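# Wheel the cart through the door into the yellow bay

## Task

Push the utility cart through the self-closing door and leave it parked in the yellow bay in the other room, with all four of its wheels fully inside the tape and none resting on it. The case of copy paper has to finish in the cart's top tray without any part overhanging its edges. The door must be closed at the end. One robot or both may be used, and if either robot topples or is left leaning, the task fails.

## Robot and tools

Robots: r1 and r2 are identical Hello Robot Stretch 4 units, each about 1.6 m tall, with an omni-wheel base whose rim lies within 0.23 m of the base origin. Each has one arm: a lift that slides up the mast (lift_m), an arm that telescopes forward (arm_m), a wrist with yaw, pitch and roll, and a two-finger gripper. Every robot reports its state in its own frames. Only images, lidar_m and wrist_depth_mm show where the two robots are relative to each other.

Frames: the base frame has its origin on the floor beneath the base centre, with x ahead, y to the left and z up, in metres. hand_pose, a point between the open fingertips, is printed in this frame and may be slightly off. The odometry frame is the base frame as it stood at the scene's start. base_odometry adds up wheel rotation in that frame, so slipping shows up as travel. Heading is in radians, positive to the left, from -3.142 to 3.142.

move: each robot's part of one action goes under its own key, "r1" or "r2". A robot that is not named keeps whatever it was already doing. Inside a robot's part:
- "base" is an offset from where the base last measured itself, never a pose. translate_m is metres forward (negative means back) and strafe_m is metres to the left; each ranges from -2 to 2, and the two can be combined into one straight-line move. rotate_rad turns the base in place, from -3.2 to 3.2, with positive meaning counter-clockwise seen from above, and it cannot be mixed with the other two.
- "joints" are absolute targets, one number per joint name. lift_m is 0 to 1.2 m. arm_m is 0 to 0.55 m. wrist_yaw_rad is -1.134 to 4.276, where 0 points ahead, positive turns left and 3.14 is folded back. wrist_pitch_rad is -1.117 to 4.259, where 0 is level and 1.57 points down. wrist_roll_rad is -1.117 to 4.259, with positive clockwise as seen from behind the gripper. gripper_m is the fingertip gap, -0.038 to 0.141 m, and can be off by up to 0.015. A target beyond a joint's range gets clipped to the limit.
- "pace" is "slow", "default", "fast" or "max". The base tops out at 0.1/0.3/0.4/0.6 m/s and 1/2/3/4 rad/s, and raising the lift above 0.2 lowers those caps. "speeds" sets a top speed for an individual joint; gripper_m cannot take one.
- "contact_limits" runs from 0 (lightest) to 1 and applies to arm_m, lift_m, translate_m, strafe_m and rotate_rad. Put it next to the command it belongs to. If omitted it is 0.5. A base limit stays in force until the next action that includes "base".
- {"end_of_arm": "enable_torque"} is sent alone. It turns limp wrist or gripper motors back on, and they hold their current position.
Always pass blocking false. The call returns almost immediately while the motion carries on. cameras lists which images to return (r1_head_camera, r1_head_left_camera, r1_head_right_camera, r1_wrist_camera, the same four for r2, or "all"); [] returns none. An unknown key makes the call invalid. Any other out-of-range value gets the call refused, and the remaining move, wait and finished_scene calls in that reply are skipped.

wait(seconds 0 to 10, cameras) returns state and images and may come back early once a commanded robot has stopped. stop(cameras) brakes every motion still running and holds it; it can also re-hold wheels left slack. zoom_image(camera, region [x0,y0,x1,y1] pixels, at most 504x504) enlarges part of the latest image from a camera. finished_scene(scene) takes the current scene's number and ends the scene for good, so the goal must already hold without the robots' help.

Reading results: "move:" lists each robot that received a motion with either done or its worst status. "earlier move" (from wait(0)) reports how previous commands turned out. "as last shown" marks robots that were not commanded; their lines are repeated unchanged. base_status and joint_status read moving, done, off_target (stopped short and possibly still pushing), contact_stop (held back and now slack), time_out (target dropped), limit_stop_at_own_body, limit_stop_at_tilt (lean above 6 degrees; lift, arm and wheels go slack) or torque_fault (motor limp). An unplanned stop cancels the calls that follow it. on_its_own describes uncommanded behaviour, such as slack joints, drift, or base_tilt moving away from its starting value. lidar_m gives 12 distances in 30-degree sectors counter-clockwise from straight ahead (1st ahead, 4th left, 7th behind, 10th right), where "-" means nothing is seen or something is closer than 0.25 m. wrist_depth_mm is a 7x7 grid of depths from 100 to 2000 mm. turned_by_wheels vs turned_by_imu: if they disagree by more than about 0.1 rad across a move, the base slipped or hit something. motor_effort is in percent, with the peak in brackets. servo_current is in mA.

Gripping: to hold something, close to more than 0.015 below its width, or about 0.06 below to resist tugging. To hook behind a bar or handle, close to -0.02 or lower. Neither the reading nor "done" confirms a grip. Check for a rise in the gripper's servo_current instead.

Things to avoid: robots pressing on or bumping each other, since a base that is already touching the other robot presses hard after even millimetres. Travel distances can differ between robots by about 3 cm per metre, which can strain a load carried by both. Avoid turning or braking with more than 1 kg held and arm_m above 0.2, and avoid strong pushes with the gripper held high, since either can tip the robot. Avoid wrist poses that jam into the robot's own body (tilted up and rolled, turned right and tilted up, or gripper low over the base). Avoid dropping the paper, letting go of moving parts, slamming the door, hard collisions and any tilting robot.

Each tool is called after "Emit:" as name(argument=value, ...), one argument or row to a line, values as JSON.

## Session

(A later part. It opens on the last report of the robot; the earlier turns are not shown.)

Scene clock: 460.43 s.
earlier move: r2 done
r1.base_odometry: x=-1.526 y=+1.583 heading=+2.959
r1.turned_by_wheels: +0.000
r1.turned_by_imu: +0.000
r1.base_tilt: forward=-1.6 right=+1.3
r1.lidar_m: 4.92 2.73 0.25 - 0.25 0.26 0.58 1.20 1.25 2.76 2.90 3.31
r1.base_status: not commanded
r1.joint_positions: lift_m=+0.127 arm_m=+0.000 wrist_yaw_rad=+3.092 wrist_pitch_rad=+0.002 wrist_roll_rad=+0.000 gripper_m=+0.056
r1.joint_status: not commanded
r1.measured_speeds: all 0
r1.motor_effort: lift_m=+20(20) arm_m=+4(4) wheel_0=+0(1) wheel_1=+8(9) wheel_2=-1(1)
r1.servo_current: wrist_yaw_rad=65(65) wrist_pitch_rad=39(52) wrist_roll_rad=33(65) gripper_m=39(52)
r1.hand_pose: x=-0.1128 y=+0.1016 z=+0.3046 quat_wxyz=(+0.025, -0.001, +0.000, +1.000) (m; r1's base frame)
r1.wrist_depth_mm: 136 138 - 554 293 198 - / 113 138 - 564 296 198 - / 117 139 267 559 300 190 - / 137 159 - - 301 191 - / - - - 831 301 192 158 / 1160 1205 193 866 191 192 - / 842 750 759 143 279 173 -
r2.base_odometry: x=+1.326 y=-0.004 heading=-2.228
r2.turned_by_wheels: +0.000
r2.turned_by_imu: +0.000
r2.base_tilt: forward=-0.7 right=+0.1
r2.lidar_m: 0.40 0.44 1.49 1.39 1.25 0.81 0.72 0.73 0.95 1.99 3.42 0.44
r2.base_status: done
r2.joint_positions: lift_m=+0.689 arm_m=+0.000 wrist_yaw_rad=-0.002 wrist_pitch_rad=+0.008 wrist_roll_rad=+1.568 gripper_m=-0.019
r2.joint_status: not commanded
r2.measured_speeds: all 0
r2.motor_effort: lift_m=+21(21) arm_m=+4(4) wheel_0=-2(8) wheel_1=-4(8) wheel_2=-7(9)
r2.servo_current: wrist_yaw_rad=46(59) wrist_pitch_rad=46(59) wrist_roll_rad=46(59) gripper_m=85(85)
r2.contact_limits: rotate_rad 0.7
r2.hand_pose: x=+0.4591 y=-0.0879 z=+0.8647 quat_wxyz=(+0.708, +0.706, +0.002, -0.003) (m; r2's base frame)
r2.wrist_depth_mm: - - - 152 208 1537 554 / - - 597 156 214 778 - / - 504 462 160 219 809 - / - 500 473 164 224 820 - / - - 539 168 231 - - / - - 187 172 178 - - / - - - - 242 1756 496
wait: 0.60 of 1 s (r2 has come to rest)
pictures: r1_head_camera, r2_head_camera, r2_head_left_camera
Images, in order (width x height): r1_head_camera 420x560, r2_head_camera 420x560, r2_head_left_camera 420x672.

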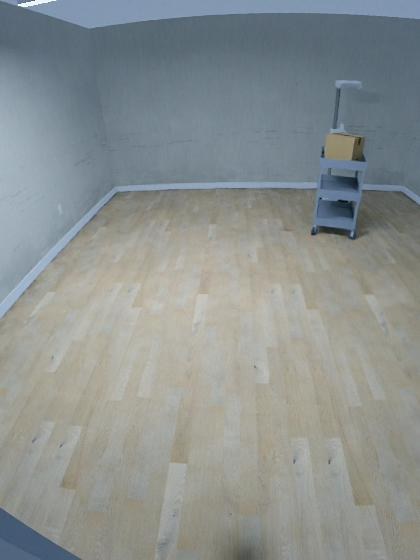

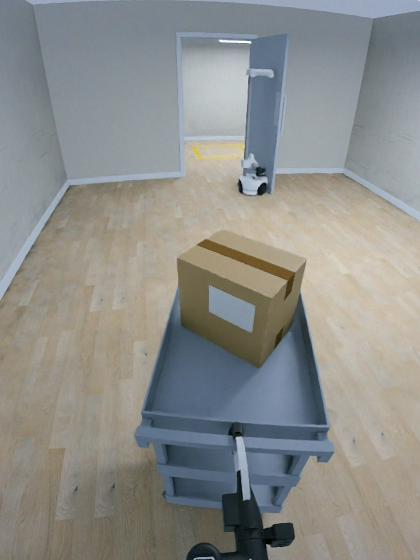

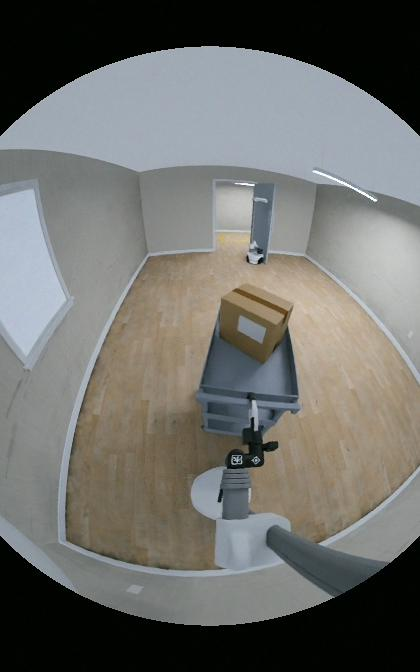

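Emit:
move(
  blocking=false,
  r2={"base":{"translate_m":1.3},"pace":"slow","contact_limits":{"translate_m":0.6}},
  cameras=[],
)

Emit:
wait(
  seconds=10,
  cameras=[],
)

Emit:
wait(
  seconds=5,
  cameras=["r2_head_camera","r2_head_left_camera","r1_head_camera"],
)

Scene clock: 467.57 s.
move: r2 moving
r1: as last shown
r1.lidar_m: 4.94 2.74 0.25 - 0.25 0.26 0.59 1.23 1.26 2.76 2.90 3.32
r1.motor_effort: lift_m=+20(20) arm_m=+4(4) wheel_0=+1(1) wheel_1=+8(8) wheel_2=-1(1)
r1.servo_current: wrist_yaw_rad=39(78) wrist_pitch_rad=39(46) wrist_roll_rad=46(65) gripper_m=39(46)
r1.wrist_depth_mm: 136 138 - 559 293 198 - / 113 139 - 559 294 198 - / 116 139 267 569 298 190 - / 137 159 - - 301 191 - / - - - 854 303 192 158 / 1182 1182 194 866 191 191 - / 842 759 759 143 281 173 -
r2.base_odometry: x=+1.318 y=-0.014 heading=-2.229
r2.turned_by_wheels: +0.000
r2.turned_by_imu: +0.000
r2.base_tilt: forward=-0.7 right=+0.1
r2.lidar_m: 0.39 0.44 1.47 1.38 1.22 0.81 0.73 0.75 0.93 2.00 3.39 0.41
r2.base_status: translate_m moving
r2.joint_positions: lift_m=+0.689 arm_m=+0.000 wrist_yaw_rad=-0.002 wrist_pitch_rad=+0.008 wrist_roll_rad=+1.568 gripper_m=-0.019
r2.joint_status: not commanded
r2.measured_speeds: translate_m=+0.049 strafe_m=+0.000 rotate_rad=-0.002 lift_m=+0.000 arm_m=+0.000 wrist_yaw_rad=+0.000 wrist_pitch_rad=+0.000 wrist_roll_rad=+0.000
r2.motor_effort: lift_m=+21(21) arm_m=+4(4) wheel_0=+4(11) wheel_1=+8(8) wheel_2=-15(15)
r2.servo_current: wrist_yaw_rad=46(52) wrist_pitch_rad=52(59) wrist_roll_rad=46(59) gripper_m=72(85)
r2.contact_limits: translate_m 0.6
r2.hand_pose: x=+0.4591 y=-0.0879 z=+0.8647 quat_wxyz=(+0.708, +0.706, +0.002, -0.003) (m; r2's base frame)
r2.wrist_depth_mm: - - - 151 208 1537 559 / - - 585 155 213 778 - / - 504 459 158 219 820 - / - 496 477 163 224 831 - / - - 539 168 229 - - / - - 186 171 178 - - / - - - - 241 1618 492
pictures: none
No camera images: "cameras" was empty.

Scene clock: 477.57 s.
earlier move: r2 moving
r1.base_odometry: x=-1.526 y=+1.583 heading=+2.959
r1.turned_by_wheels: +0.000
r1.turned_by_imu: -0.001
r1.base_tilt: forward=-1.6 right=+1.3
r1.lidar_m: 2.55 2.72 0.25 - 0.25 0.25 0.60 1.23 1.25 2.76 2.90 2.45
r1.base_status: not commanded
r1.joint_positions: lift_m=+0.127 arm_m=+0.000 wrist_yaw_rad=+3.092 wrist_pitch_rad=+0.002 wrist_roll_rad=+0.000 gripper_m=+0.056
r1.joint_status: not commanded
r1.measured_speeds: all 0
r1.motor_effort: lift_m=+20(20) arm_m=+4(4) wheel_0=+1(1) wheel_1=+8(9) wheel_2=-1(1)
r1.servo_current: wrist_yaw_rad=52(78) wrist_pitch_rad=39(52) wrist_roll_rad=52(72) gripper_m=39(52)
r1.hand_pose: x=-0.1128 y=+0.1016 z=+0.3046 quat_wxyz=(+0.025, -0.001, +0.000, +1.000) (m; r1's base frame)
r1.wrist_depth_mm: 136 138 - 554 291 198 - / 113 139 - 569 297 199 - / 116 140 265 569 298 190 - / 137 160 - - 301 191 - / - - - 854 301 191 157 / 1182 1182 193 866 191 192 - / 842 759 759 143 281 173 -
r2.base_odometry: x=+0.714 y=-0.796 heading=-2.229
r2.turned_by_wheels: +0.000
r2.turned_by_imu: +0.000
r2.base_tilt: forward=-0.7 right=+0.1
r2.lidar_m: 0.44 2.50 1.68 1.47 1.51 1.88 1.70 1.73 2.21 3.23 0.36 0.31
r2.base_status: translate_m moving
r2.joint_positions: lift_m=+0.689 arm_m=+0.000 wrist_yaw_rad=-0.007 wrist_pitch_rad=+0.008 wrist_roll_rad=+1.568 gripper_m=-0.019
r2.joint_status: not commanded
r2.measured_speeds: translate_m=+0.098 strafe_m=-0.001 rotate_rad=+0.003 lift_m=+0.000 arm_m=+0.000 wrist_yaw_rad=-0.015 wrist_pitch_rad=+0.000 wrist_roll_rad=+0.000
r2.motor_effort: lift_m=+21(21) arm_m=+4(5) wheel_0=+5(11) wheel_1=+3(8) wheel_2=-12(15)
r2.servo_current: wrist_yaw_rad=52(65) wrist_pitch_rad=59(59) wrist_roll_rad=59(65) gripper_m=78(91)
r2.contact_limits: translate_m 0.6
r2.hand_pose: x=+0.4587 y=-0.0894 z=+0.8647 quat_wxyz=(+0.708, +0.706, +0.000, -0.005) (m; r2's base frame)
r2.wrist_depth_mm: - - - - - - - / - - - - - - - / - - - - - - - / - - - - - - - / - - - - - 1464 459 / - - - - 167 402 413 / - - - - - 1618 1138
wait: 10.00 s; no rest
pictures: none
No camera images: "cameras" was empty.

Scene clock: 481.33 s.
earlier move: r2 done
r1.base_odometry: x=-1.526 y=+1.583 heading=+2.959
r1.turned_by_wheels: +0.000
r1.turned_by_imu: +0.000
r1.base_tilt: forward=-1.6 right=+1.3
r1.lidar_m: 2.26 2.74 0.25 - 0.25 0.25 0.59 1.21 1.29 2.76 2.91 2.13
r1.base_status: not commanded
r1.joint_positions: lift_m=+0.127 arm_m=+0.000 wrist_yaw_rad=+3.092 wrist_pitch_rad=+0.002 wrist_roll_rad=+0.000 gripper_m=+0.056
r1.joint_status: not commanded
r1.measured_speeds: all 0
r1.motor_effort: lift_m=+20(20) arm_m=+4(4) wheel_0=+1(1) wheel_1=+8(9) wheel_2=-1(1)
r1.servo_current: wrist_yaw_rad=46(78) wrist_pitch_rad=39(52) wrist_roll_rad=46(72) gripper_m=33(52)
r1.hand_pose: x=-0.1128 y=+0.1016 z=+0.3046 quat_wxyz=(+0.025, -0.001, +0.000, +1.000) (m; r1's base frame)
r1.wrist_depth_mm: 136 138 - 554 293 197 - / 113 139 - 559 297 198 - / 117 140 266 564 300 190 - / 136 159 - - 300 191 - / 1983 - - 854 303 192 158 / 1182 1182 193 842 191 191 - / 854 750 759 143 281 173 -
r2.base_odometry: x=+0.531 y=-1.033 heading=-2.229
r2.turned_by_wheels: -0.001
r2.turned_by_imu: -0.004
r2.base_tilt: forward=-0.7 right=+0.1
r2.lidar_m: 0.47 2.61 1.73 1.50 1.53 1.99 1.99 2.04 2.55 3.19 0.32 0.32
r2.base_status: done
r2.joint_positions: lift_m=+0.689 arm_m=+0.000 wrist_yaw_rad=-0.019 wrist_pitch_rad=+0.008 wrist_roll_rad=+1.568 gripper_m=-0.019
r2.joint_status: not commanded
r2.measured_speeds: all 0
r2.on_its_own: wrist_yaw_rad is at rest, and its servo_current (111 mA) is outside its rest range (0 to 104 mA)
r2.motor_effort: lift_m=+21(21) arm_m=+4(5) wheel_0=-3(11) wheel_1=+1(8) wheel_2=-9(17)
r2.servo_current: wrist_yaw_rad=111(124) wrist_pitch_rad=46(59) wrist_roll_rad=46(65) gripper_m=85(91)
r2.contact_limits: translate_m 0.6
r2.hand_pose: x=+0.4576 y=-0.0928 z=+0.8647 quat_wxyz=(+0.708, +0.706, -0.004, -0.009) (m; r2's base frame)
r2.wrist_depth_mm: - - - - - - - / - - - - - - - / - - - - - - - / - - - - - - 477 / - - - - - 1464 462 / - - - - 168 399 1118 / - - - - - 1576 1160
wait: 3.77 of 5 s (r2 has come to rest)
pictures: r1_head_camera, r2_head_camera, r2_head_left_camera
Images, in order (width x height): r1_head_camera 420x560, r2_head_camera 420x560, r2_head_left_camera 420x672.

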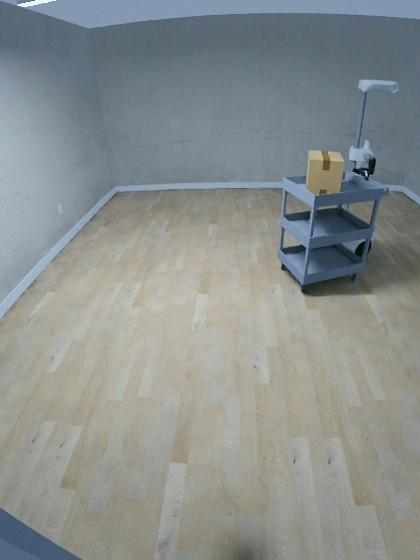

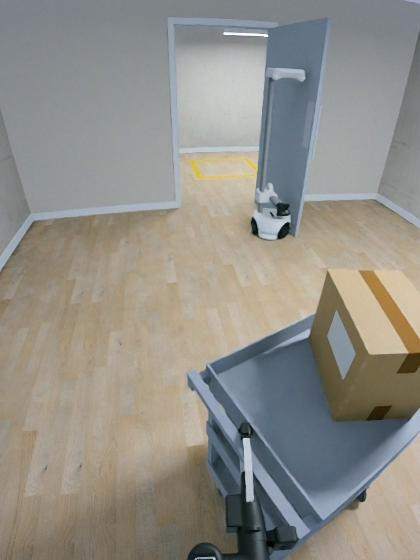

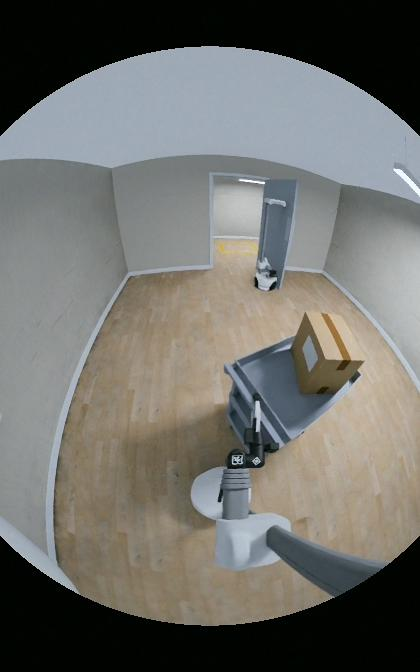

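Emit:
move(
  blocking=false,
  r2={"base":{"rotate_rad":-0.9},"pace":"slow","contact_limits":{"rotate_rad":0.7}},
  cameras=[],
)

Emit:
wait(
  seconds=4,
  cameras=[],
)

Emit:
move(
  blocking=false,
  r2={"base":{"strafe_m":0.45},"pace":"slow","contact_limits":{"strafe_m":0.7}},
  cameras=[],
)

Emit:
wait(
  seconds=7,
  cameras=["r2_head_camera","r2_head_left_camera"],
)

Scene clock: 497.87 s.
move: r2 moving
r1: as last shown
r1.lidar_m: 2.23 2.76 0.25 - 0.25 0.25 0.59 1.22 1.25 2.75 2.90 2.12
r1.motor_effort: lift_m=+20(20) arm_m=+4(4) wheel_0=+1(1) wheel_1=+8(8) wheel_2=-1(1)
r1.servo_current: wrist_yaw_rad=72(72) wrist_pitch_rad=46(46) wrist_roll_rad=39(59) gripper_m=39(52)
r1.wrist_depth_mm: 136 139 - 559 293 198 - / 113 139 - 569 296 199 - / 116 139 266 569 300 191 - / 137 160 - - 300 191 - / 1921 - - 854 303 192 158 / 1205 1182 193 866 191 191 - / 842 750 750 143 281 174 -
r2.base_odometry: x=+0.531 y=-1.033 heading=-2.352
r2.turned_by_wheels: -0.123
r2.turned_by_imu: -0.119
r2.base_tilt: forward=-0.7 right=+0.1
r2.lidar_m: 0.41 3.06 1.79 1.51 1.51 1.84 2.02 2.02 2.37 3.18 0.54 0.34
r2.base_status: rotate_rad moving
r2.joint_positions: lift_m=+0.689 arm_m=+0.000 wrist_yaw_rad=+0.006 wrist_pitch_rad=+0.008 wrist_roll_rad=+1.568 gripper_m=-0.019
r2.joint_status: not commanded
r2.measured_speeds: translate_m=-0.002 strafe_m=+0.001 rotate_rad=-0.482 lift_m=+0.000 arm_m=+0.000 wrist_yaw_rad=+0.046 wrist_pitch_rad=+0.000 wrist_roll_rad=+0.000
r2.motor_effort: lift_m=+21(21) arm_m=+4(5) wheel_0=+16(16) wheel_1=+8(9) wheel_2=+11(11)
r2.servo_current: wrist_yaw_rad=52(111) wrist_pitch_rad=52(59) wrist_roll_rad=46(59) gripper_m=72(85)
r2.contact_limits: rotate_rad 0.7
r2.hand_pose: x=+0.4598 y=-0.0857 z=+0.8647 quat_wxyz=(+0.708, +0.706, +0.005, -0.001) (m; r2's base frame)
r2.wrist_depth_mm: - 421 - - - - - / - - - - - - - / - - - - - - - / - - - - - - 496 / - - - - - 1499 466 / - - 185 - 167 402 404 / - - - - - 1661 1138
pictures: none
No camera images: "cameras" was empty.

Scene clock: 499.53 s.
earlier move: r2 done
r1.base_odometry: x=-1.526 y=+1.583 heading=+2.959
r1.turned_by_wheels: +0.000
r1.turned_by_imu: +0.000
r1.base_tilt: forward=-1.6 right=+1.3
r1.lidar_m: 2.27 2.71 0.25 - 0.25 0.25 0.58 1.23 1.25 2.76 2.91 2.17
r1.base_status: not commanded
r1.joint_positions: lift_m=+0.127 arm_m=+0.000 wrist_yaw_rad=+3.092 wrist_pitch_rad=+0.002 wrist_roll_rad=+0.000 gripper_m=+0.056
r1.joint_status: not commanded
r1.measured_speeds: all 0
r1.motor_effort: lift_m=+20(20) arm_m=+4(4) wheel_0=+0(1) wheel_1=+8(9) wheel_2=-1(1)
r1.servo_current: wrist_yaw_rad=46(72) wrist_pitch_rad=46(46) wrist_roll_rad=65(65) gripper_m=39(52)
r1.hand_pose: x=-0.1128 y=+0.1016 z=+0.3046 quat_wxyz=(+0.025, -0.001, +0.000, +1.000) (m; r1's base frame)
r1.wrist_depth_mm: 136 138 - 554 293 198 - / 113 139 - 559 297 199 - / 117 139 267 564 297 191 - / 137 159 - - 300 191 - / 1921 - - 842 300 192 158 / 1229 1205 193 854 191 191 - / 842 759 759 143 282 173 -
r2.base_odometry: x=+0.531 y=-1.033 heading=-3.128
r2.turned_by_wheels: -0.776
r2.turned_by_imu: -0.754
r2.base_tilt: forward=-0.7 right=+0.1
r2.lidar_m: 0.33 0.32 3.79 2.19 1.63 1.52 1.59 2.10 2.00 2.12 2.95 0.47
r2.base_status: done
r2.joint_positions: lift_m=+0.689 arm_m=+0.000 wrist_yaw_rad=+0.005 wrist_pitch_rad=+0.008 wrist_roll_rad=+1.568 gripper_m=-0.019
r2.joint_status: not commanded
r2.measured_speeds: all 0
r2.motor_effort: lift_m=+21(21) arm_m=-4(5) wheel_0=+2(19) wheel_1=+4(12) wheel_2=+7(17)
r2.servo_current: wrist_yaw_rad=52(111) wrist_pitch_rad=52(59) wrist_roll_rad=52(59) gripper_m=78(85)
r2.contact_limits: rotate_rad 0.7
r2.hand_pose: x=+0.4598 y=-0.0861 z=+0.8647 quat_wxyz=(+0.708, +0.706, +0.004, -0.001) (m; r2's base frame)
r2.wrist_depth_mm: - - - 268 - 1661 1138 / - - - 236 319 329 329 / - - - 215 287 1708 500 / - - - 201 263 1863 - / - - 591 188 246 831 - / - 459 186 174 179 - - / - - 469 - 218 - -
wait: 1.67 of 4 s (r2 has come to rest)
pictures: none
No camera images: "cameras" was empty.

Scene clock: 500.03 s.
move: r2 moving
r1: as last shown
r1.base_tilt: forward=-1.6 right=+1.2
r1.lidar_m: 2.24 2.71 0.25 - 0.25 0.26 0.60 1.23 1.29 2.75 2.87 2.20
r1.motor_effort: lift_m=+20(20) arm_m=+4(4) wheel_0=+1(1) wheel_1=+8(9) wheel_2=-1(1)
r1.servo_current: wrist_yaw_rad=46(65) wrist_pitch_rad=39(46) wrist_roll_rad=59(72) gripper_m=39(46)
r1.wrist_depth_mm: 136 138 - 564 294 198 - / 113 139 - 564 297 198 - / 116 139 267 574 300 191 - / 137 159 - - 301 192 - / 1983 - - 842 301 191 158 / 1205 1182 194 854 190 192 - / 842 750 759 143 279 173 -
r2.base_odometry: x=+0.531 y=-1.047 heading=-3.128
r2.turned_by_wheels: +0.000
r2.turned_by_imu: +0.000
r2.base_tilt: forward=-0.7 right=+0.0
r2.lidar_m: 0.33 0.31 3.77 2.16 1.58 1.51 1.60 2.08 2.03 2.13 2.96 0.48
r2.base_status: strafe_m moving
r2.joint_positions: lift_m=+0.689 arm_m=+0.000 wrist_yaw_rad=+0.002 wrist_pitch_rad=+0.008 wrist_roll_rad=+1.568 gripper_m=-0.019
r2.joint_status: not commanded
r2.measured_speeds: translate_m=+0.000 strafe_m=+0.056 rotate_rad=-0.003 lift_m=+0.000 arm_m=+0.000 wrist_yaw_rad=-0.013 wrist_pitch_rad=+0.000 wrist_roll_rad=+0.000
r2.motor_effort: lift_m=+21(21) arm_m=-5(5) wheel_0=-9(10) wheel_1=+8(8) wheel_2=+0(6)
r2.servo_current: wrist_yaw_rad=33(59) wrist_pitch_rad=52(52) wrist_roll_rad=46(52) gripper_m=72(85)
r2.contact_limits: strafe_m 0.7
r2.hand_pose: x=+0.4595 y=-0.0868 z=+0.8647 quat_wxyz=(+0.708, +0.706, +0.004, -0.002) (m; r2's base frame)
r2.wrist_depth_mm: - - - 272 - 1618 1138 / - - - 236 315 330 330 / - - - 213 286 1661 508 / - - - 201 263 1863 - / - - 591 187 244 831 - / - 459 186 174 181 - - / - - 466 - 219 - -
pictures: none
No camera images: "cameras" was empty.

Scene clock: 505.17 s.
earlier move: r2 done
r1.base_odometry: x=-1.526 y=+1.583 heading=+2.959
r1.turned_by_wheels: +0.000
r1.turned_by_imu: +0.000
r1.base_tilt: forward=-1.6 right=+1.3
r1.lidar_m: 2.09 2.71 0.25 - 0.25 0.26 0.58 1.23 1.28 2.75 2.91 2.04
r1.base_status: not commanded
r1.joint_positions: lift_m=+0.127 arm_m=+0.000 wrist_yaw_rad=+3.092 wrist_pitch_rad=+0.002 wrist_roll_rad=+0.000 gripper_m=+0.056
r1.joint_status: not commanded
r1.measured_speeds: all 0
r1.motor_effort: lift_m=+20(20) arm_m=+4(4) wheel_0=+1(1) wheel_1=+8(9) wheel_2=-1(1)
r1.servo_current: wrist_yaw_rad=52(78) wrist_pitch_rad=39(52) wrist_roll_rad=59(72) gripper_m=39(52)
r1.hand_pose: x=-0.1128 y=+0.1016 z=+0.3046 quat_wxyz=(+0.025, -0.001, +0.000, +1.000) (m; r1's base frame)
r1.wrist_depth_mm: 136 138 - 554 293 198 - / 113 139 - 559 297 198 - / 116 139 267 574 298 190 - / 137 159 - - 300 191 - / 1863 - - 854 301 191 157 / 1182 1205 194 866 191 191 - / 854 750 750 143 281 173 -
r2.base_odometry: x=+0.537 y=-1.483 heading=-3.128
r2.turned_by_wheels: +0.000
r2.turned_by_imu: +0.000
r2.base_tilt: forward=-0.7 right=+0.1
r2.lidar_m: 0.40 0.50 3.41 1.87 1.36 1.31 1.36 1.96 2.39 2.50 3.50 0.42
r2.base_status: done
r2.joint_positions: lift_m=+0.689 arm_m=+0.000 wrist_yaw_rad=-0.004 wrist_pitch_rad=+0.008 wrist_roll_rad=+1.568 gripper_m=-0.019
r2.joint_status: not commanded
r2.measured_speeds: all 0
r2.motor_effort: lift_m=+21(21) arm_m=-5(5) wheel_0=-6(13) wheel_1=+5(9) wheel_2=+0(6)
r2.servo_current: wrist_yaw_rad=46(59) wrist_pitch_rad=46(59) wrist_roll_rad=59(59) gripper_m=72(85)
r2.contact_limits: strafe_m 0.7
r2.hand_pose: x=+0.4590 y=-0.0886 z=+0.8647 quat_wxyz=(+0.708, +0.706, +0.001, -0.004) (m; r2's base frame)
r2.wrist_depth_mm: - - - 140 196 - - / - - 496 146 203 768 - / - 455 439 151 211 - - / - - 504 159 220 - - / - - 603 166 231 - - / - - 185 172 179 1756 - / - - - - - 1863 469
wait: 5.13 of 7 s (r2 has come to rest)
pictures: r2_head_camera, r2_head_left_camera
Images, in order (width x height): r2_head_camera 420x560, r2_head_left_camera 420x672.

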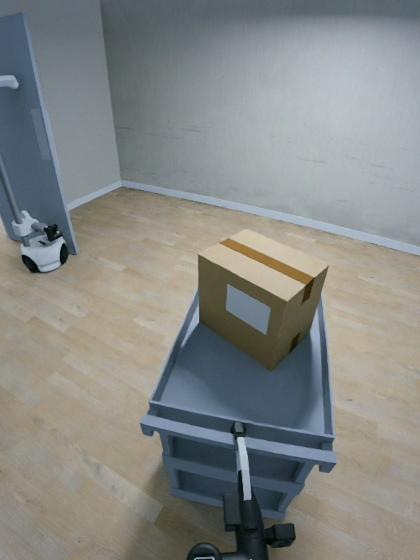

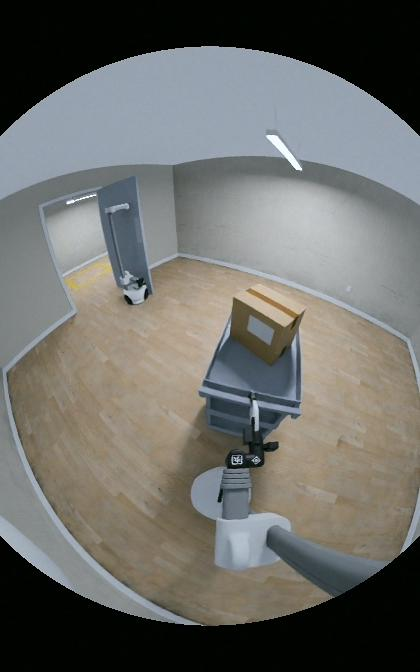

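Emit:
move(
  blocking=false,
  r2={"base":{"rotate_rad":-0.6},"pace":"slow","contact_limits":{"rotate_rad":0.7}},
  cameras=[],
)

Emit:
wait(
  seconds=4,
  cameras=[],
)

Emit:
move(
  blocking=false,
  r2={"base":{"strafe_m":0.6},"pace":"slow","contact_limits":{"strafe_m":0.7}},
  cameras=[],
)

Emit:
wait(
  seconds=9,
  cameras=["r1_head_camera","r2_head_left_camera"],
)

Scene clock: 515.03 s.
move: r2 moving
r1: as last shown
r1.base_tilt: forward=-1.5 right=+1.2
r1.lidar_m: 2.15 2.73 0.25 - 0.25 0.25 0.59 1.23 1.26 2.76 2.91 2.06
r1.servo_current: wrist_yaw_rad=52(72) wrist_pitch_rad=46(46) wrist_roll_rad=46(59) gripper_m=39(46)
r1.wrist_depth_mm: 136 138 - 559 296 198 - / 113 139 - 564 297 200 - / 117 139 268 569 298 190 - / 137 160 - - 300 191 - / 1983 - - 842 303 191 158 / 1182 1205 194 842 191 191 - / 854 750 750 143 282 173 -
r2.base_odometry: x=+0.536 y=-1.483 heading=+3.030
r2.turned_by_wheels: -0.124
r2.turned_by_imu: -0.120
r2.base_tilt: forward=-0.6 right=+0.0
r2.lidar_m: 0.40 0.43 3.41 2.13 1.43 1.30 1.34 1.72 2.38 2.43 3.11 0.40
r2.base_status: rotate_rad moving
r2.joint_positions: lift_m=+0.689 arm_m=+0.000 wrist_yaw_rad=+0.006 wrist_pitch_rad=+0.008 wrist_roll_rad=+1.568 gripper_m=-0.019
r2.joint_status: not commanded
r2.measured_speeds: translate_m=+0.000 strafe_m=+0.001 rotate_rad=-0.493 lift_m=+0.000 arm_m=+0.000 wrist_yaw_rad=+0.000 wrist_pitch_rad=+0.000 wrist_roll_rad=+0.000
r2.motor_effort: lift_m=+21(21) arm_m=-5(5) wheel_0=+12(12) wheel_1=+7(9) wheel_2=+13(13)
r2.servo_current: wrist_yaw_rad=46(59) wrist_pitch_rad=52(52) wrist_roll_rad=52(59) gripper_m=85(85)
r2.contact_limits: rotate_rad 0.7
r2.hand_pose: x=+0.4599 y=-0.0856 z=+0.8647 quat_wxyz=(+0.708, +0.706, +0.005, -0.001) (m; r2's base frame)
r2.wrist_depth_mm: - - - 153 208 1576 574 / - - 585 157 215 - - / - - 459 160 220 - - / - - 477 164 226 831 - / - - 554 169 231 - - / - - 609 173 180 - - / - - - - - 1708 492
pictures: none
No camera images: "cameras" was empty.

Scene clock: 516.37 s.
earlier move: r2 done
r1.base_odometry: x=-1.526 y=+1.583 heading=+2.959
r1.turned_by_wheels: +0.000
r1.turned_by_imu: +0.000
r1.base_tilt: forward=-1.6 right=+1.3
r1.lidar_m: 2.31 2.76 0.25 - 0.25 0.25 0.58 1.22 1.23 2.75 2.89 2.16
r1.base_status: not commanded
r1.joint_positions: lift_m=+0.127 arm_m=+0.000 wrist_yaw_rad=+3.092 wrist_pitch_rad=+0.002 wrist_roll_rad=+0.000 gripper_m=+0.056
r1.joint_status: not commanded
r1.measured_speeds: all 0
r1.motor_effort: lift_m=+20(20) arm_m=+4(4) wheel_0=+1(1) wheel_1=+8(9) wheel_2=-1(1)
r1.servo_current: wrist_yaw_rad=65(72) wrist_pitch_rad=39(46) wrist_roll_rad=52(65) gripper_m=46(46)
r1.hand_pose: x=-0.1128 y=+0.1016 z=+0.3046 quat_wxyz=(+0.025, -0.001, +0.000, +1.000) (m; r1's base frame)
r1.wrist_depth_mm: 136 138 - 559 293 197 - / 113 138 - 564 298 199 - / 116 139 266 564 298 190 - / 137 159 - - 300 191 - / 1921 - - 854 300 192 158 / 1182 1205 193 854 191 192 - / 842 750 759 143 281 173 -
r2.base_odometry: x=+0.537 y=-1.482 heading=+2.556
r2.turned_by_wheels: -0.474
r2.turned_by_imu: -0.461
r2.base_tilt: forward=-0.7 right=+0.0
r2.lidar_m: 0.25 0.27 2.72 3.42 1.99 1.41 1.30 1.34 1.82 2.37 2.45 0.48
r2.base_status: done
r2.joint_positions: lift_m=+0.689 arm_m=+0.000 wrist_yaw_rad=+0.000 wrist_pitch_rad=+0.008 wrist_roll_rad=+1.568 gripper_m=-0.019
r2.joint_status: not commanded
r2.measured_speeds: all 0
r2.motor_effort: lift_m=+21(21) arm_m=-5(5) wheel_0=+4(14) wheel_1=+6(10) wheel_2=+7(14)
r2.servo_current: wrist_yaw_rad=39(65) wrist_pitch_rad=52(59) wrist_roll_rad=39(59) gripper_m=78(91)
r2.contact_limits: rotate_rad 0.7
r2.hand_pose: x=+0.4594 y=-0.0874 z=+0.8647 quat_wxyz=(+0.708, +0.706, +0.003, -0.003) (m; r2's base frame)
r2.wrist_depth_mm: - - - - - 1708 1138 / - - - 327 - 1576 1098 / - - - 319 355 373 375 / - - - 213 293 1708 508 / - - - 189 254 1863 - / - - 188 169 180 723 - / - 433 430 - 209 - -
wait: 1.33 of 4 s (r2 has come to rest)
pictures: none
No camera images: "cameras" was empty.

Scene clock: 516.87 s.
move: r2 moving
r1: as last shown
r1.lidar_m: 2.33 2.72 0.25 - 0.25 0.25 0.56 1.21 1.27 2.76 2.90 2.18
r1.motor_effort: lift_m=+20(20) arm_m=+4(4) wheel_0=+0(1) wheel_1=+8(9) wheel_2=-1(1)
r1.servo_current: wrist_yaw_rad=52(65) wrist_pitch_rad=39(46) wrist_roll_rad=59(59) gripper_m=46(46)
r1.wrist_depth_mm: 136 138 - 559 291 197 - / 113 139 - 564 296 199 - / 117 139 265 564 300 190 - / 137 159 - - 300 191 - / 1921 - - 842 301 191 158 / 1205 1205 193 866 191 192 - / 854 759 759 143 282 173 -
r2.base_odometry: x=+0.529 y=-1.494 heading=+2.556
r2.turned_by_wheels: +0.000
r2.turned_by_imu: +0.000
r2.base_tilt: forward=-0.7 right=+0.1
r2.lidar_m: 0.25 0.27 2.71 3.40 1.96 1.42 1.31 1.33 1.78 2.41 2.51 0.49
r2.base_status: strafe_m moving
r2.joint_positions: lift_m=+0.689 arm_m=+0.000 wrist_yaw_rad=+0.000 wrist_pitch_rad=+0.008 wrist_roll_rad=+1.568 gripper_m=-0.019
r2.joint_status: not commanded
r2.measured_speeds: translate_m=+0.000 strafe_m=+0.055 rotate_rad=-0.001 lift_m=+0.000 arm_m=+0.000 wrist_yaw_rad=+0.000 wrist_pitch_rad=+0.000 wrist_roll_rad=+0.000
r2.motor_effort: lift_m=+21(21) arm_m=-5(5) wheel_0=-5(10) wheel_1=+9(10) wheel_2=-2(4)
r2.servo_current: wrist_yaw_rad=52(52) wrist_pitch_rad=52(52) wrist_roll_rad=52(59) gripper_m=78(85)
r2.contact_limits: strafe_m 0.7
r2.hand_pose: x=+0.4594 y=-0.0874 z=+0.8647 quat_wxyz=(+0.708, +0.706, +0.003, -0.003) (m; r2's base frame)
r2.wrist_depth_mm: - - - - - 1661 1160 / - - - 329 - 1537 1118 / - - - 319 359 375 375 / - - - 213 293 1756 504 / - - - 189 253 1808 - / - - 186 168 179 723 - / - 430 427 - 209 - -
pictures: none
No camera images: "cameras" was empty.

Scene clock: 523.50 s.
earlier move: r2 done
r1.base_odometry: x=-1.526 y=+1.583 heading=+2.959
r1.turned_by_wheels: +0.000
r1.turned_by_imu: +0.000
r1.base_tilt: forward=-1.5 right=+1.3
r1.lidar_m: 1.96 2.73 0.25 - 0.25 0.26 0.59 1.23 1.28 2.76 2.89 1.96
r1.base_status: not commanded
r1.joint_positions: lift_m=+0.127 arm_m=+0.000 wrist_yaw_rad=+3.092 wrist_pitch_rad=+0.002 wrist_roll_rad=+0.000 gripper_m=+0.056
r1.joint_status: not commanded
r1.measured_speeds: all 0
r1.motor_effort: lift_m=+20(20) arm_m=+4(4) wheel_0=+1(2) wheel_1=+8(9) wheel_2=-1(1)
r1.servo_current: wrist_yaw_rad=52(72) wrist_pitch_rad=39(52) wrist_roll_rad=59(72) gripper_m=39(52)
r1.hand_pose: x=-0.1128 y=+0.1016 z=+0.3046 quat_wxyz=(+0.025, -0.001, +0.000, +1.000) (m; r1's base frame)
r1.wrist_depth_mm: 136 139 - 559 294 198 - / 113 139 - 564 297 199 - / 117 139 266 569 298 190 - / 137 159 - - 300 191 - / 1983 - - 842 303 192 158 / 1182 1182 193 854 191 192 - / 842 759 750 143 279 173 -
r2.base_odometry: x=+0.205 y=-1.982 heading=+2.556
r2.turned_by_wheels: +0.000
r2.turned_by_imu: +0.000
r2.base_tilt: forward=-0.6 right=+0.1
r2.lidar_m: 0.41 0.45 2.20 2.80 2.05 1.41 1.32 1.37 1.85 2.99 3.07 0.45
r2.base_status: done
r2.joint_positions: lift_m=+0.689 arm_m=+0.000 wrist_yaw_rad=-0.006 wrist_pitch_rad=+0.008 wrist_roll_rad=+1.568 gripper_m=-0.019
r2.joint_status: not commanded
r2.measured_speeds: all 0
r2.motor_effort: lift_m=+21(21) arm_m=-5(5) wheel_0=-4(13) wheel_1=+4(10) wheel_2=+0(4)
r2.servo_current: wrist_yaw_rad=59(65) wrist_pitch_rad=52(59) wrist_roll_rad=59(59) gripper_m=78(91)
r2.contact_limits: strafe_m 0.7
r2.hand_pose: x=+0.4589 y=-0.0890 z=+0.8647 quat_wxyz=(+0.708, +0.706, +0.001, -0.005) (m; r2's base frame)
r2.wrist_depth_mm: - - - 155 212 1537 1160 / - - 609 158 216 759 - / - - 477 162 221 - - / - - 473 165 227 831 - / - - 539 170 233 - - / - - 185 174 180 - - / - - - - - - 504
wait: 6.63 of 9 s (r2 has come to rest)
pictures: r1_head_camera, r2_head_left_camera
Images, in order (width x height): r1_head_camera 420x560, r2_head_left_camera 420x672.

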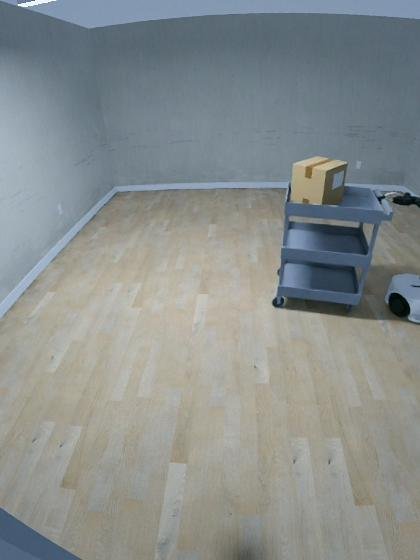

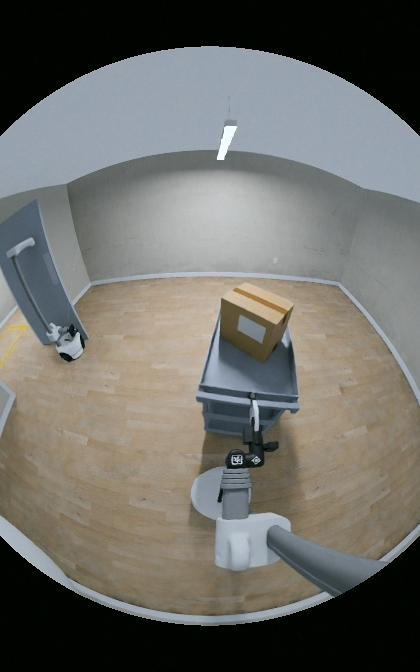

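Emit:
move(
  blocking=false,
  r2={"base":{"rotate_rad":-0.6},"pace":"slow","contact_limits":{"rotate_rad":0.7}},
  cameras=[],
)

Emit:
wait(
  seconds=4,
  cameras=[],
)

Emit:
move(
  blocking=false,
  r2={"base":{"strafe_m":0.6},"pace":"slow","contact_limits":{"strafe_m":0.7}},
  cameras=[],
)

Emit:
wait(
  seconds=9,
  cameras=["r1_head_camera","r2_head_left_camera"],
)

Scene clock: 530.57 s.
move: r2 moving
r1: as last shown
r1.base_tilt: forward=-1.6 right=+1.3
r1.lidar_m: 1.95 2.73 0.25 - 0.25 0.25 0.58 1.23 1.26 2.76 2.91 1.96
r1.motor_effort: lift_m=+20(20) arm_m=+4(4) wheel_0=+1(1) wheel_1=+8(9) wheel_2=-1(1)
r1.servo_current: wrist_yaw_rad=52(65) wrist_pitch_rad=46(46) wrist_roll_rad=39(59) gripper_m=46(52)
r1.wrist_depth_mm: 136 138 - 554 293 198 - / 113 139 - 564 296 200 - / 116 139 266 569 298 190 - / 137 159 - - 301 191 - / 1983 - - 842 303 192 158 / 1229 1205 193 866 191 191 - / 854 759 759 143 279 173 -
r2.base_odometry: x=+0.205 y=-1.982 heading=+2.432
r2.turned_by_wheels: -0.124
r2.turned_by_imu: -0.120
r2.base_tilt: forward=-0.6 right=+0.1
r2.lidar_m: 0.41 0.42 2.20 2.80 2.34 1.49 1.34 1.36 1.62 2.98 3.02 0.44
r2.base_status: rotate_rad moving
r2.joint_positions: lift_m=+0.689 arm_m=+0.000 wrist_yaw_rad=+0.007 wrist_pitch_rad=+0.008 wrist_roll_rad=+1.568 gripper_m=-0.019
r2.joint_status: not commanded
r2.measured_speeds: translate_m=+0.000 strafe_m=-0.001 rotate_rad=-0.495 lift_m=+0.000 arm_m=+0.000 wrist_yaw_rad=+0.000 wrist_pitch_rad=+0.000 wrist_roll_rad=+0.000
r2.motor_effort: lift_m=+21(21) arm_m=-5(5) wheel_0=+11(12) wheel_1=+8(9) wheel_2=+15(16)
r2.servo_current: wrist_yaw_rad=46(65) wrist_pitch_rad=46(52) wrist_roll_rad=46(59) gripper_m=78(91)
r2.contact_limits: rotate_rad 0.7
r2.hand_pose: x=+0.4600 y=-0.0854 z=+0.8647 quat_wxyz=(+0.708, +0.706, +0.005, +0.000) (m; r2's base frame)
r2.wrist_depth_mm: - - - 170 230 1618 1138 / - - - 171 232 1537 - / - - 569 173 232 - - / - - 462 173 234 831 - / - - 496 174 234 831 - / - - 539 174 181 - - / - - - - 236 - -
pictures: none
No camera images: "cameras" was empty.

Scene clock: 531.90 s.
earlier move: r2 done
r1.base_odometry: x=-1.526 y=+1.583 heading=+2.959
r1.turned_by_wheels: +0.000
r1.turned_by_imu: +0.000
r1.base_tilt: forward=-1.6 right=+1.3
r1.lidar_m: 2.22 2.74 0.25 - 0.25 0.25 0.56 1.23 1.24 2.75 2.91 2.02
r1.base_status: not commanded
r1.joint_positions: lift_m=+0.127 arm_m=+0.000 wrist_yaw_rad=+3.092 wrist_pitch_rad=+0.002 wrist_roll_rad=+0.000 gripper_m=+0.056
r1.joint_status: not commanded
r1.measured_speeds: all 0
r1.motor_effort: lift_m=+20(20) arm_m=+4(4) wheel_0=+1(1) wheel_1=+8(9) wheel_2=-1(1)
r1.servo_current: wrist_yaw_rad=59(65) wrist_pitch_rad=39(52) wrist_roll_rad=39(59) gripper_m=39(52)
r1.hand_pose: x=-0.1128 y=+0.1016 z=+0.3046 quat_wxyz=(+0.025, -0.001, +0.000, +1.000) (m; r1's base frame)
r1.wrist_depth_mm: 136 138 - 559 291 198 - / 113 139 - 564 297 198 - / 117 139 265 564 298 191 - / 137 159 - - 300 191 - / 1983 - - 854 301 191 157 / 1205 1205 195 866 191 192 - / 854 741 750 143 282 174 -
r2.base_odometry: x=+0.205 y=-1.982 heading=+1.958
r2.turned_by_wheels: -0.474
r2.turned_by_imu: -0.460
r2.base_tilt: forward=-0.7 right=+0.1
r2.lidar_m: 0.25 0.27 3.46 2.20 2.82 2.20 1.46 1.33 1.36 1.67 2.99 0.51
r2.base_status: done
r2.joint_positions: lift_m=+0.689 arm_m=+0.000 wrist_yaw_rad=-0.001 wrist_pitch_rad=+0.008 wrist_roll_rad=+1.568 gripper_m=-0.019
r2.joint_status: not commanded
r2.measured_speeds: all 0
r2.motor_effort: lift_m=+21(21) arm_m=-5(5) wheel_0=+6(15) wheel_1=+5(10) wheel_2=+7(16)
r2.servo_current: wrist_yaw_rad=39(65) wrist_pitch_rad=46(52) wrist_roll_rad=46(59) gripper_m=72(91)
r2.contact_limits: rotate_rad 0.7
r2.hand_pose: x=+0.4593 y=-0.0877 z=+0.8647 quat_wxyz=(+0.708, +0.706, +0.002, -0.003) (m; r2's base frame)
r2.wrist_depth_mm: - - - - - 1661 1138 / - - - 329 - 1661 1182 / - - - 345 370 373 370 / - - - 219 304 1661 484 / - - - 195 256 1708 535 / - - 187 163 178 661 - / - - 413 - 208 - -
wait: 1.33 of 4 s (r2 has come to rest)
pictures: none
No camera images: "cameras" was empty.

Scene clock: 532.40 s.
move: r2 moving
r1: as last shown
r1.lidar_m: 2.26 2.72 0.25 - 0.25 0.25 0.60 1.21 1.26 2.76 2.90 1.99
r1.motor_effort: lift_m=+20(20) arm_m=+4(4) wheel_0=+0(1) wheel_1=+8(9) wheel_2=-1(1)
r1.servo_current: wrist_yaw_rad=46(59) wrist_pitch_rad=46(46) wrist_roll_rad=59(65) gripper_m=39(46)
r1.wrist_depth_mm: 136 138 - 554 293 197 - / 113 139 - 564 297 198 - / 117 139 267 564 301 191 - / 137 159 - - 301 191 - / - - - 842 303 191 158 / 1182 1205 194 866 191 191 - / 866 759 741 143 279 173 -
r2.base_odometry: x=+0.192 y=-1.988 heading=+1.958
r2.turned_by_wheels: +0.000
r2.turned_by_imu: +0.000
r2.base_tilt: forward=-0.7 right=+0.1
r2.lidar_m: 0.25 0.28 3.46 2.19 2.80 2.19 1.47 1.34 1.36 1.70 2.99 0.49
r2.base_status: strafe_m moving
r2.joint_positions: lift_m=+0.689 arm_m=+0.000 wrist_yaw_rad=-0.001 wrist_pitch_rad=+0.008 wrist_roll_rad=+1.568 gripper_m=-0.019
r2.joint_status: not commanded
r2.measured_speeds: translate_m=-0.001 strafe_m=+0.057 rotate_rad=+0.004 lift_m=+0.000 arm_m=+0.000 wrist_yaw_rad=+0.000 wrist_pitch_rad=+0.000 wrist_roll_rad=+0.000
r2.motor_effort: lift_m=+21(21) arm_m=-5(5) wheel_0=-10(10) wheel_1=+7(10) wheel_2=+1(5)
r2.servo_current: wrist_yaw_rad=52(52) wrist_pitch_rad=46(59) wrist_roll_rad=46(59) gripper_m=78(85)
r2.contact_limits: strafe_m 0.7
r2.hand_pose: x=+0.4593 y=-0.0877 z=+0.8647 quat_wxyz=(+0.708, +0.706, +0.002, -0.003) (m; r2's base frame)
r2.wrist_depth_mm: - - - - - 1661 1138 / - - - 330 - 1661 1160 / - - - 336 366 375 373 / - - - 219 306 1661 488 / - - - 195 258 1661 530 / - - 187 162 179 668 - / - - 413 - 207 - -
pictures: none
No camera images: "cameras" was empty.

Scene clock: 539.03 s.
earlier move: r2 done
r1.base_odometry: x=-1.526 y=+1.583 heading=+2.959
r1.turned_by_wheels: +0.000
r1.turned_by_imu: +0.000
r1.base_tilt: forward=-1.6 right=+1.3
r1.lidar_m: 1.77 2.71 0.25 - 0.25 0.26 0.59 1.24 1.27 2.75 2.89 1.59
r1.base_status: not commanded
r1.joint_positions: lift_m=+0.127 arm_m=+0.000 wrist_yaw_rad=+3.092 wrist_pitch_rad=+0.002 wrist_roll_rad=+0.000 gripper_m=+0.056
r1.joint_status: not commanded
r1.measured_speeds: all 0
r1.motor_effort: lift_m=+20(20) arm_m=+4(4) wheel_0=+0(1) wheel_1=+8(9) wheel_2=-1(1)
r1.servo_current: wrist_yaw_rad=65(72) wrist_pitch_rad=33(52) wrist_roll_rad=46(72) gripper_m=46(46)
r1.hand_pose: x=-0.1128 y=+0.1016 z=+0.3046 quat_wxyz=(+0.025, -0.001, +0.000, +1.000) (m; r1's base frame)
r1.wrist_depth_mm: 136 138 - 554 293 198 - / 113 139 - 569 297 198 - / 117 139 267 564 300 191 - / 137 159 - - 300 191 - / 1983 - - 842 300 191 158 / 1182 1205 194 854 191 192 - / 842 759 759 143 279 173 -
r2.base_odometry: x=-0.351 y=-2.209 heading=+1.957
r2.turned_by_wheels: +0.000
r2.turned_by_imu: +0.000
r2.base_tilt: forward=-0.7 right=+0.1
r2.lidar_m: 0.39 0.42 3.10 1.60 2.33 2.37 1.85 1.69 1.73 2.14 3.48 0.42
r2.base_status: done
r2.joint_positions: lift_m=+0.689 arm_m=+0.000 wrist_yaw_rad=-0.005 wrist_pitch_rad=+0.008 wrist_roll_rad=+1.568 gripper_m=-0.019
r2.joint_status: not commanded
r2.measured_speeds: all 0
r2.motor_effort: lift_m=+21(21) arm_m=-4(5) wheel_0=-4(14) wheel_1=+3(10) wheel_2=+0(5)
r2.servo_current: wrist_yaw_rad=52(65) wrist_pitch_rad=52(59) wrist_roll_rad=46(65) gripper_m=78(91)
r2.contact_limits: strafe_m 0.7
r2.hand_pose: x=+0.4589 y=-0.0889 z=+0.8647 quat_wxyz=(+0.708, +0.706, +0.001, -0.005) (m; r2's base frame)
r2.wrist_depth_mm: - - - 176 237 255 270 / - - - 176 237 1661 1118 / - - 634 175 236 809 - / - - 477 175 236 842 - / - - 488 175 235 831 - / - - 186 175 180 - - / - - 597 - 235 - -
wait: 6.63 of 9 s (r2 has come to rest)
pictures: r1_head_camera, r2_head_left_camera
Images, in order (width x height): r1_head_camera 420x560, r2_head_left_camera 420x672.

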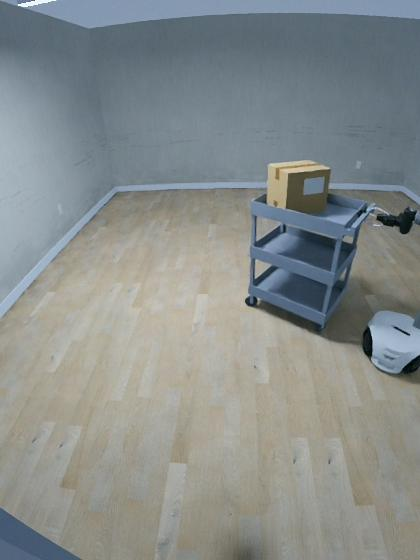

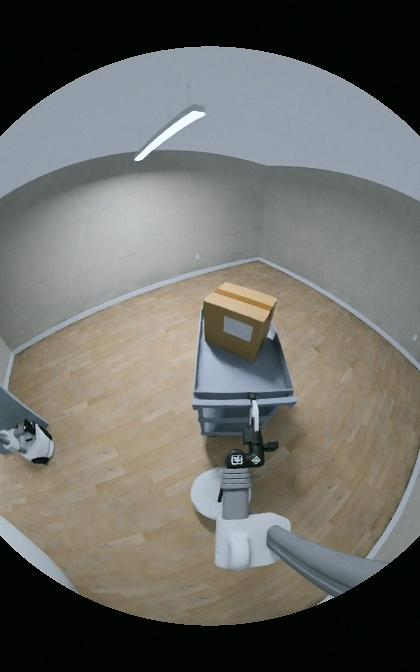

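Emit:
move(
  blocking=false,
  r1={"base":{"translate_m":0.12},"pace":"slow"},
  r2={"base":{"rotate_rad":-0.5},"pace":"slow","contact_limits":{"rotate_rad":0.7}},
  cameras=[],
)

Emit:
wait(
  seconds=4,
  cameras=[],
)

Emit:
wait(
  seconds=1,
  cameras=["r1_head_left_camera","r1_head_right_camera","r2_head_left_camera"],
)

Scene clock: 551.90 s.
move: r1 moving; r2 moving
r1.base_odometry: x=-1.538 y=+1.585 heading=+2.960
r1.turned_by_wheels: +0.000
r1.turned_by_imu: +0.000
r1.base_tilt: forward=-1.6 right=+1.3
r1.lidar_m: 1.80 2.73 0.25 - 0.25 0.26 0.59 1.24 1.28 2.77 2.92 1.57
r1.base_status: translate_m moving
r1.joint_positions: lift_m=+0.127 arm_m=+0.000 wrist_yaw_rad=+3.092 wrist_pitch_rad=+0.002 wrist_roll_rad=+0.000 gripper_m=+0.056
r1.joint_status: not commanded
r1.measured_speeds: translate_m=+0.049 strafe_m=+0.000 rotate_rad=+0.000 lift_m=+0.000 arm_m=+0.000 wrist_yaw_rad=+0.000 wrist_pitch_rad=+0.000 wrist_roll_rad=+0.000
r1.motor_effort: lift_m=+20(20) arm_m=+4(4) wheel_0=+4(5) wheel_1=+9(11) wheel_2=-7(7)
r1.servo_current: wrist_yaw_rad=39(59) wrist_pitch_rad=39(52) wrist_roll_rad=52(78) gripper_m=39(46)
r1.hand_pose: x=-0.1128 y=+0.1016 z=+0.3046 quat_wxyz=(+0.025, -0.001, +0.000, +1.000) (m; r1's base frame)
r1.wrist_depth_mm: 136 139 - 559 294 198 - / 113 139 - 564 297 199 - / 116 139 266 - 300 191 - / 137 160 - - 301 191 - / 1921 - - 866 303 192 158 / 1182 1182 194 878 191 192 - / 842 750 750 143 281 173 -
r2.base_odometry: x=-0.351 y=-2.208 heading=+1.833
r2.turned_by_wheels: -0.124
r2.turned_by_imu: -0.120
r2.base_tilt: forward=-0.7 right=+0.0
r2.lidar_m: 0.35 0.37 3.07 1.61 2.32 2.34 1.95 1.71 1.70 2.02 3.45 0.43
r2.base_status: rotate_rad moving
r2.joint_positions: lift_m=+0.689 arm_m=+0.000 wrist_yaw_rad=+0.008 wrist_pitch_rad=+0.008 wrist_roll_rad=+1.568 gripper_m=-0.019
r2.joint_status: not commanded
r2.measured_speeds: translate_m=+0.000 strafe_m=-0.001 rotate_rad=-0.484 lift_m=+0.000 arm_m=+0.000 wrist_yaw_rad=+0.007 wrist_pitch_rad=+0.000 wrist_roll_rad=+0.000
r2.motor_effort: lift_m=+21(21) arm_m=-5(5) wheel_0=+13(13) wheel_1=+7(9) wheel_2=+17(17)
r2.servo_current: wrist_yaw_rad=52(65) wrist_pitch_rad=52(52) wrist_roll_rad=59(59) gripper_m=78(85)
r2.contact_limits: rotate_rad 0.7
r2.hand_pose: x=+0.4600 y=-0.0851 z=+0.8647 quat_wxyz=(+0.708, +0.706, +0.006, +0.000) (m; r2's base frame)
r2.wrist_depth_mm: - - - 196 260 270 271 / - - - 191 254 1537 1160 / - - - 187 248 1661 - / - - 569 182 243 842 - / - - 469 179 238 831 - / - - 484 176 180 - - / - - - - 228 - -
pictures: none
No camera images: "cameras" was empty.

Scene clock: 553.10 s.
earlier move: r1 moving; r2 done
r1.base_odometry: x=-1.632 y=+1.602 heading=+2.960
r1.turned_by_wheels: +0.000
r1.turned_by_imu: +0.000
r1.base_tilt: forward=-1.6 right=+1.2
r1.lidar_m: 1.78 2.72 2.04 2.00 0.25 0.25 0.61 1.29 1.45 2.75 1.58 1.49
r1.base_status: translate_m moving
r1.joint_positions: lift_m=+0.127 arm_m=+0.000 wrist_yaw_rad=+3.092 wrist_pitch_rad=+0.002 wrist_roll_rad=+0.000 gripper_m=+0.056
r1.joint_status: not commanded
r1.measured_speeds: translate_m=+0.052 strafe_m=+0.001 rotate_rad=+0.002 lift_m=+0.000 arm_m=+0.000 wrist_yaw_rad=+0.000 wrist_pitch_rad=+0.000 wrist_roll_rad=+0.000
r1.motor_effort: lift_m=+20(20) arm_m=+4(4) wheel_0=+2(5) wheel_1=+10(12) wheel_2=-2(7)
r1.servo_current: wrist_yaw_rad=52(91) wrist_pitch_rad=33(52) wrist_roll_rad=39(78) gripper_m=39(52)
r1.hand_pose: x=-0.1128 y=+0.1016 z=+0.3046 quat_wxyz=(+0.025, -0.001, +0.000, +1.000) (m; r1's base frame)
r1.wrist_depth_mm: 136 138 - - 298 199 - / 113 139 - - 300 190 - / 117 139 267 - 304 191 - / 137 159 - - 304 192 - / 1983 - - 904 307 192 158 / 1205 1182 195 931 191 193 - / 854 750 759 153 285 173 -
r2.base_odometry: x=-0.351 y=-2.209 heading=+1.459
r2.turned_by_wheels: -0.375
r2.turned_by_imu: -0.364
r2.base_tilt: forward=-0.7 right=+0.1
r2.lidar_m: 0.26 0.25 3.05 3.10 1.51 2.32 2.39 1.82 1.68 1.72 2.22 0.51
r2.base_status: done
r2.joint_positions: lift_m=+0.689 arm_m=+0.000 wrist_yaw_rad=-0.004 wrist_pitch_rad=+0.008 wrist_roll_rad=+1.568 gripper_m=-0.019
r2.joint_status: not commanded
r2.measured_speeds: all 0
r2.motor_effort: lift_m=+21(21) arm_m=-5(5) wheel_0=+5(15) wheel_1=+6(9) wheel_2=+3(17)
r2.servo_current: wrist_yaw_rad=59(72) wrist_pitch_rad=52(59) wrist_roll_rad=46(59) gripper_m=78(85)
r2.contact_limits: rotate_rad 0.7
r2.hand_pose: x=+0.4590 y=-0.0886 z=+0.8647 quat_wxyz=(+0.708, +0.706, +0.001, -0.004) (m; r2's base frame)
r2.wrist_depth_mm: - - - - - 1618 1160 / - - - 320 - 1576 1160 / - - - 325 353 362 1060 / - - - 216 303 1661 1229 / - - - 194 257 1661 504 / - - 186 167 180 676 - / - - 407 - 208 - -
wait: 1.20 of 4 s (r2 has come to rest)
pictures: none
No camera images: "cameras" was empty.

Scene clock: 553.87 s.
earlier move: r1 done
r1.base_odometry: x=-1.644 y=+1.604 heading=+2.960
r1.turned_by_wheels: +0.000
r1.turned_by_imu: +0.000
r1.base_tilt: forward=-1.6 right=+1.3
r1.lidar_m: 1.75 2.69 2.03 2.00 0.25 0.27 0.60 1.32 1.46 2.75 1.60 1.50
r1.base_status: done
r1.joint_positions: lift_m=+0.127 arm_m=+0.000 wrist_yaw_rad=+3.092 wrist_pitch_rad=+0.002 wrist_roll_rad=+0.000 gripper_m=+0.056
r1.joint_status: not commanded
r1.measured_speeds: all 0
r1.motor_effort: lift_m=+20(20) arm_m=+4(4) wheel_0=+0(5) wheel_1=+6(12) wheel_2=-1(7)
r1.servo_current: wrist_yaw_rad=65(91) wrist_pitch_rad=39(52) wrist_roll_rad=46(78) gripper_m=46(52)
r1.hand_pose: x=-0.1128 y=+0.1016 z=+0.3046 quat_wxyz=(+0.025, -0.001, +0.000, +1.000) (m; r1's base frame)
r1.wrist_depth_mm: 136 138 - - 298 199 - / 113 139 - - 301 189 - / 117 139 267 - 303 193 - / 137 159 - - 304 191 - / 1983 - - 917 309 192 158 / 1182 1205 195 931 191 193 - / 866 750 750 153 283 173 -
r2.base_odometry: x=-0.351 y=-2.209 heading=+1.459
r2.turned_by_wheels: +0.000
r2.turned_by_imu: +0.000
r2.base_tilt: forward=-0.6 right=+0.0
r2.lidar_m: 0.25 0.27 3.04 3.12 1.52 2.32 2.38 1.83 1.69 1.72 2.22 0.50
r2.base_status: done
r2.joint_positions: lift_m=+0.689 arm_m=+0.000 wrist_yaw_rad=-0.004 wrist_pitch_rad=+0.008 wrist_roll_rad=+1.568 gripper_m=-0.019
r2.joint_status: not commanded
r2.measured_speeds: all 0
r2.motor_effort: lift_m=+21(21) arm_m=-4(5) wheel_0=+4(15) wheel_1=+6(9) wheel_2=+3(17)
r2.servo_current: wrist_yaw_rad=52(72) wrist_pitch_rad=52(59) wrist_roll_rad=46(59) gripper_m=78(85)
r2.contact_limits: rotate_rad 0.7
r2.hand_pose: x=+0.4590 y=-0.0886 z=+0.8647 quat_wxyz=(+0.708, +0.706, +0.001, -0.004) (m; r2's base frame)
r2.wrist_depth_mm: - - - - - 1661 1138 / - - - 320 - 1661 1182 / - - - 327 351 359 1042 / - - - 217 301 1708 1255 / - - - 193 256 1708 500 / - - 187 167 180 683 - / - - 407 - 208 - -
wait: 0.77 of 1 s (r1 has come to rest)
pictures: r1_head_left_camera, r1_head_right_camera, r2_head_left_camera
Images, in order (width x height): r1_head_left_camera 420x672, r1_head_right_camera 420x672, r2_head_left_camera 420x672.

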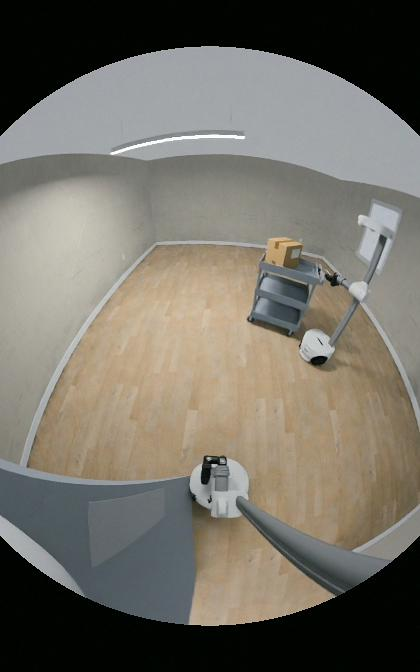

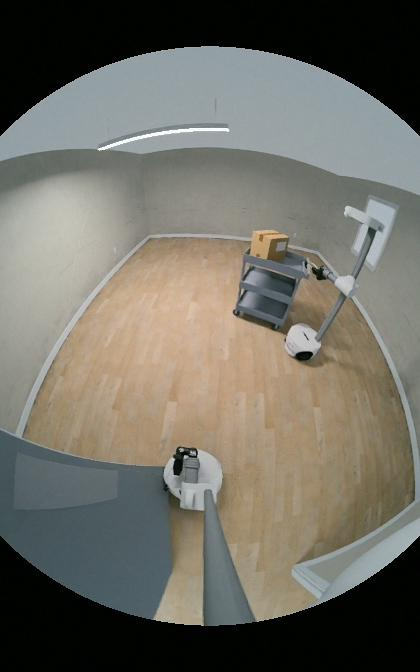

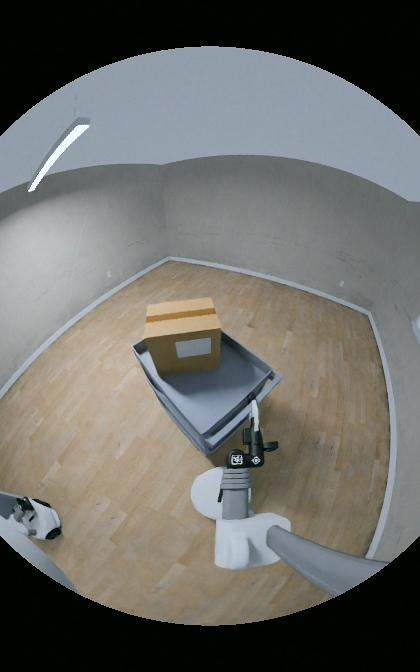

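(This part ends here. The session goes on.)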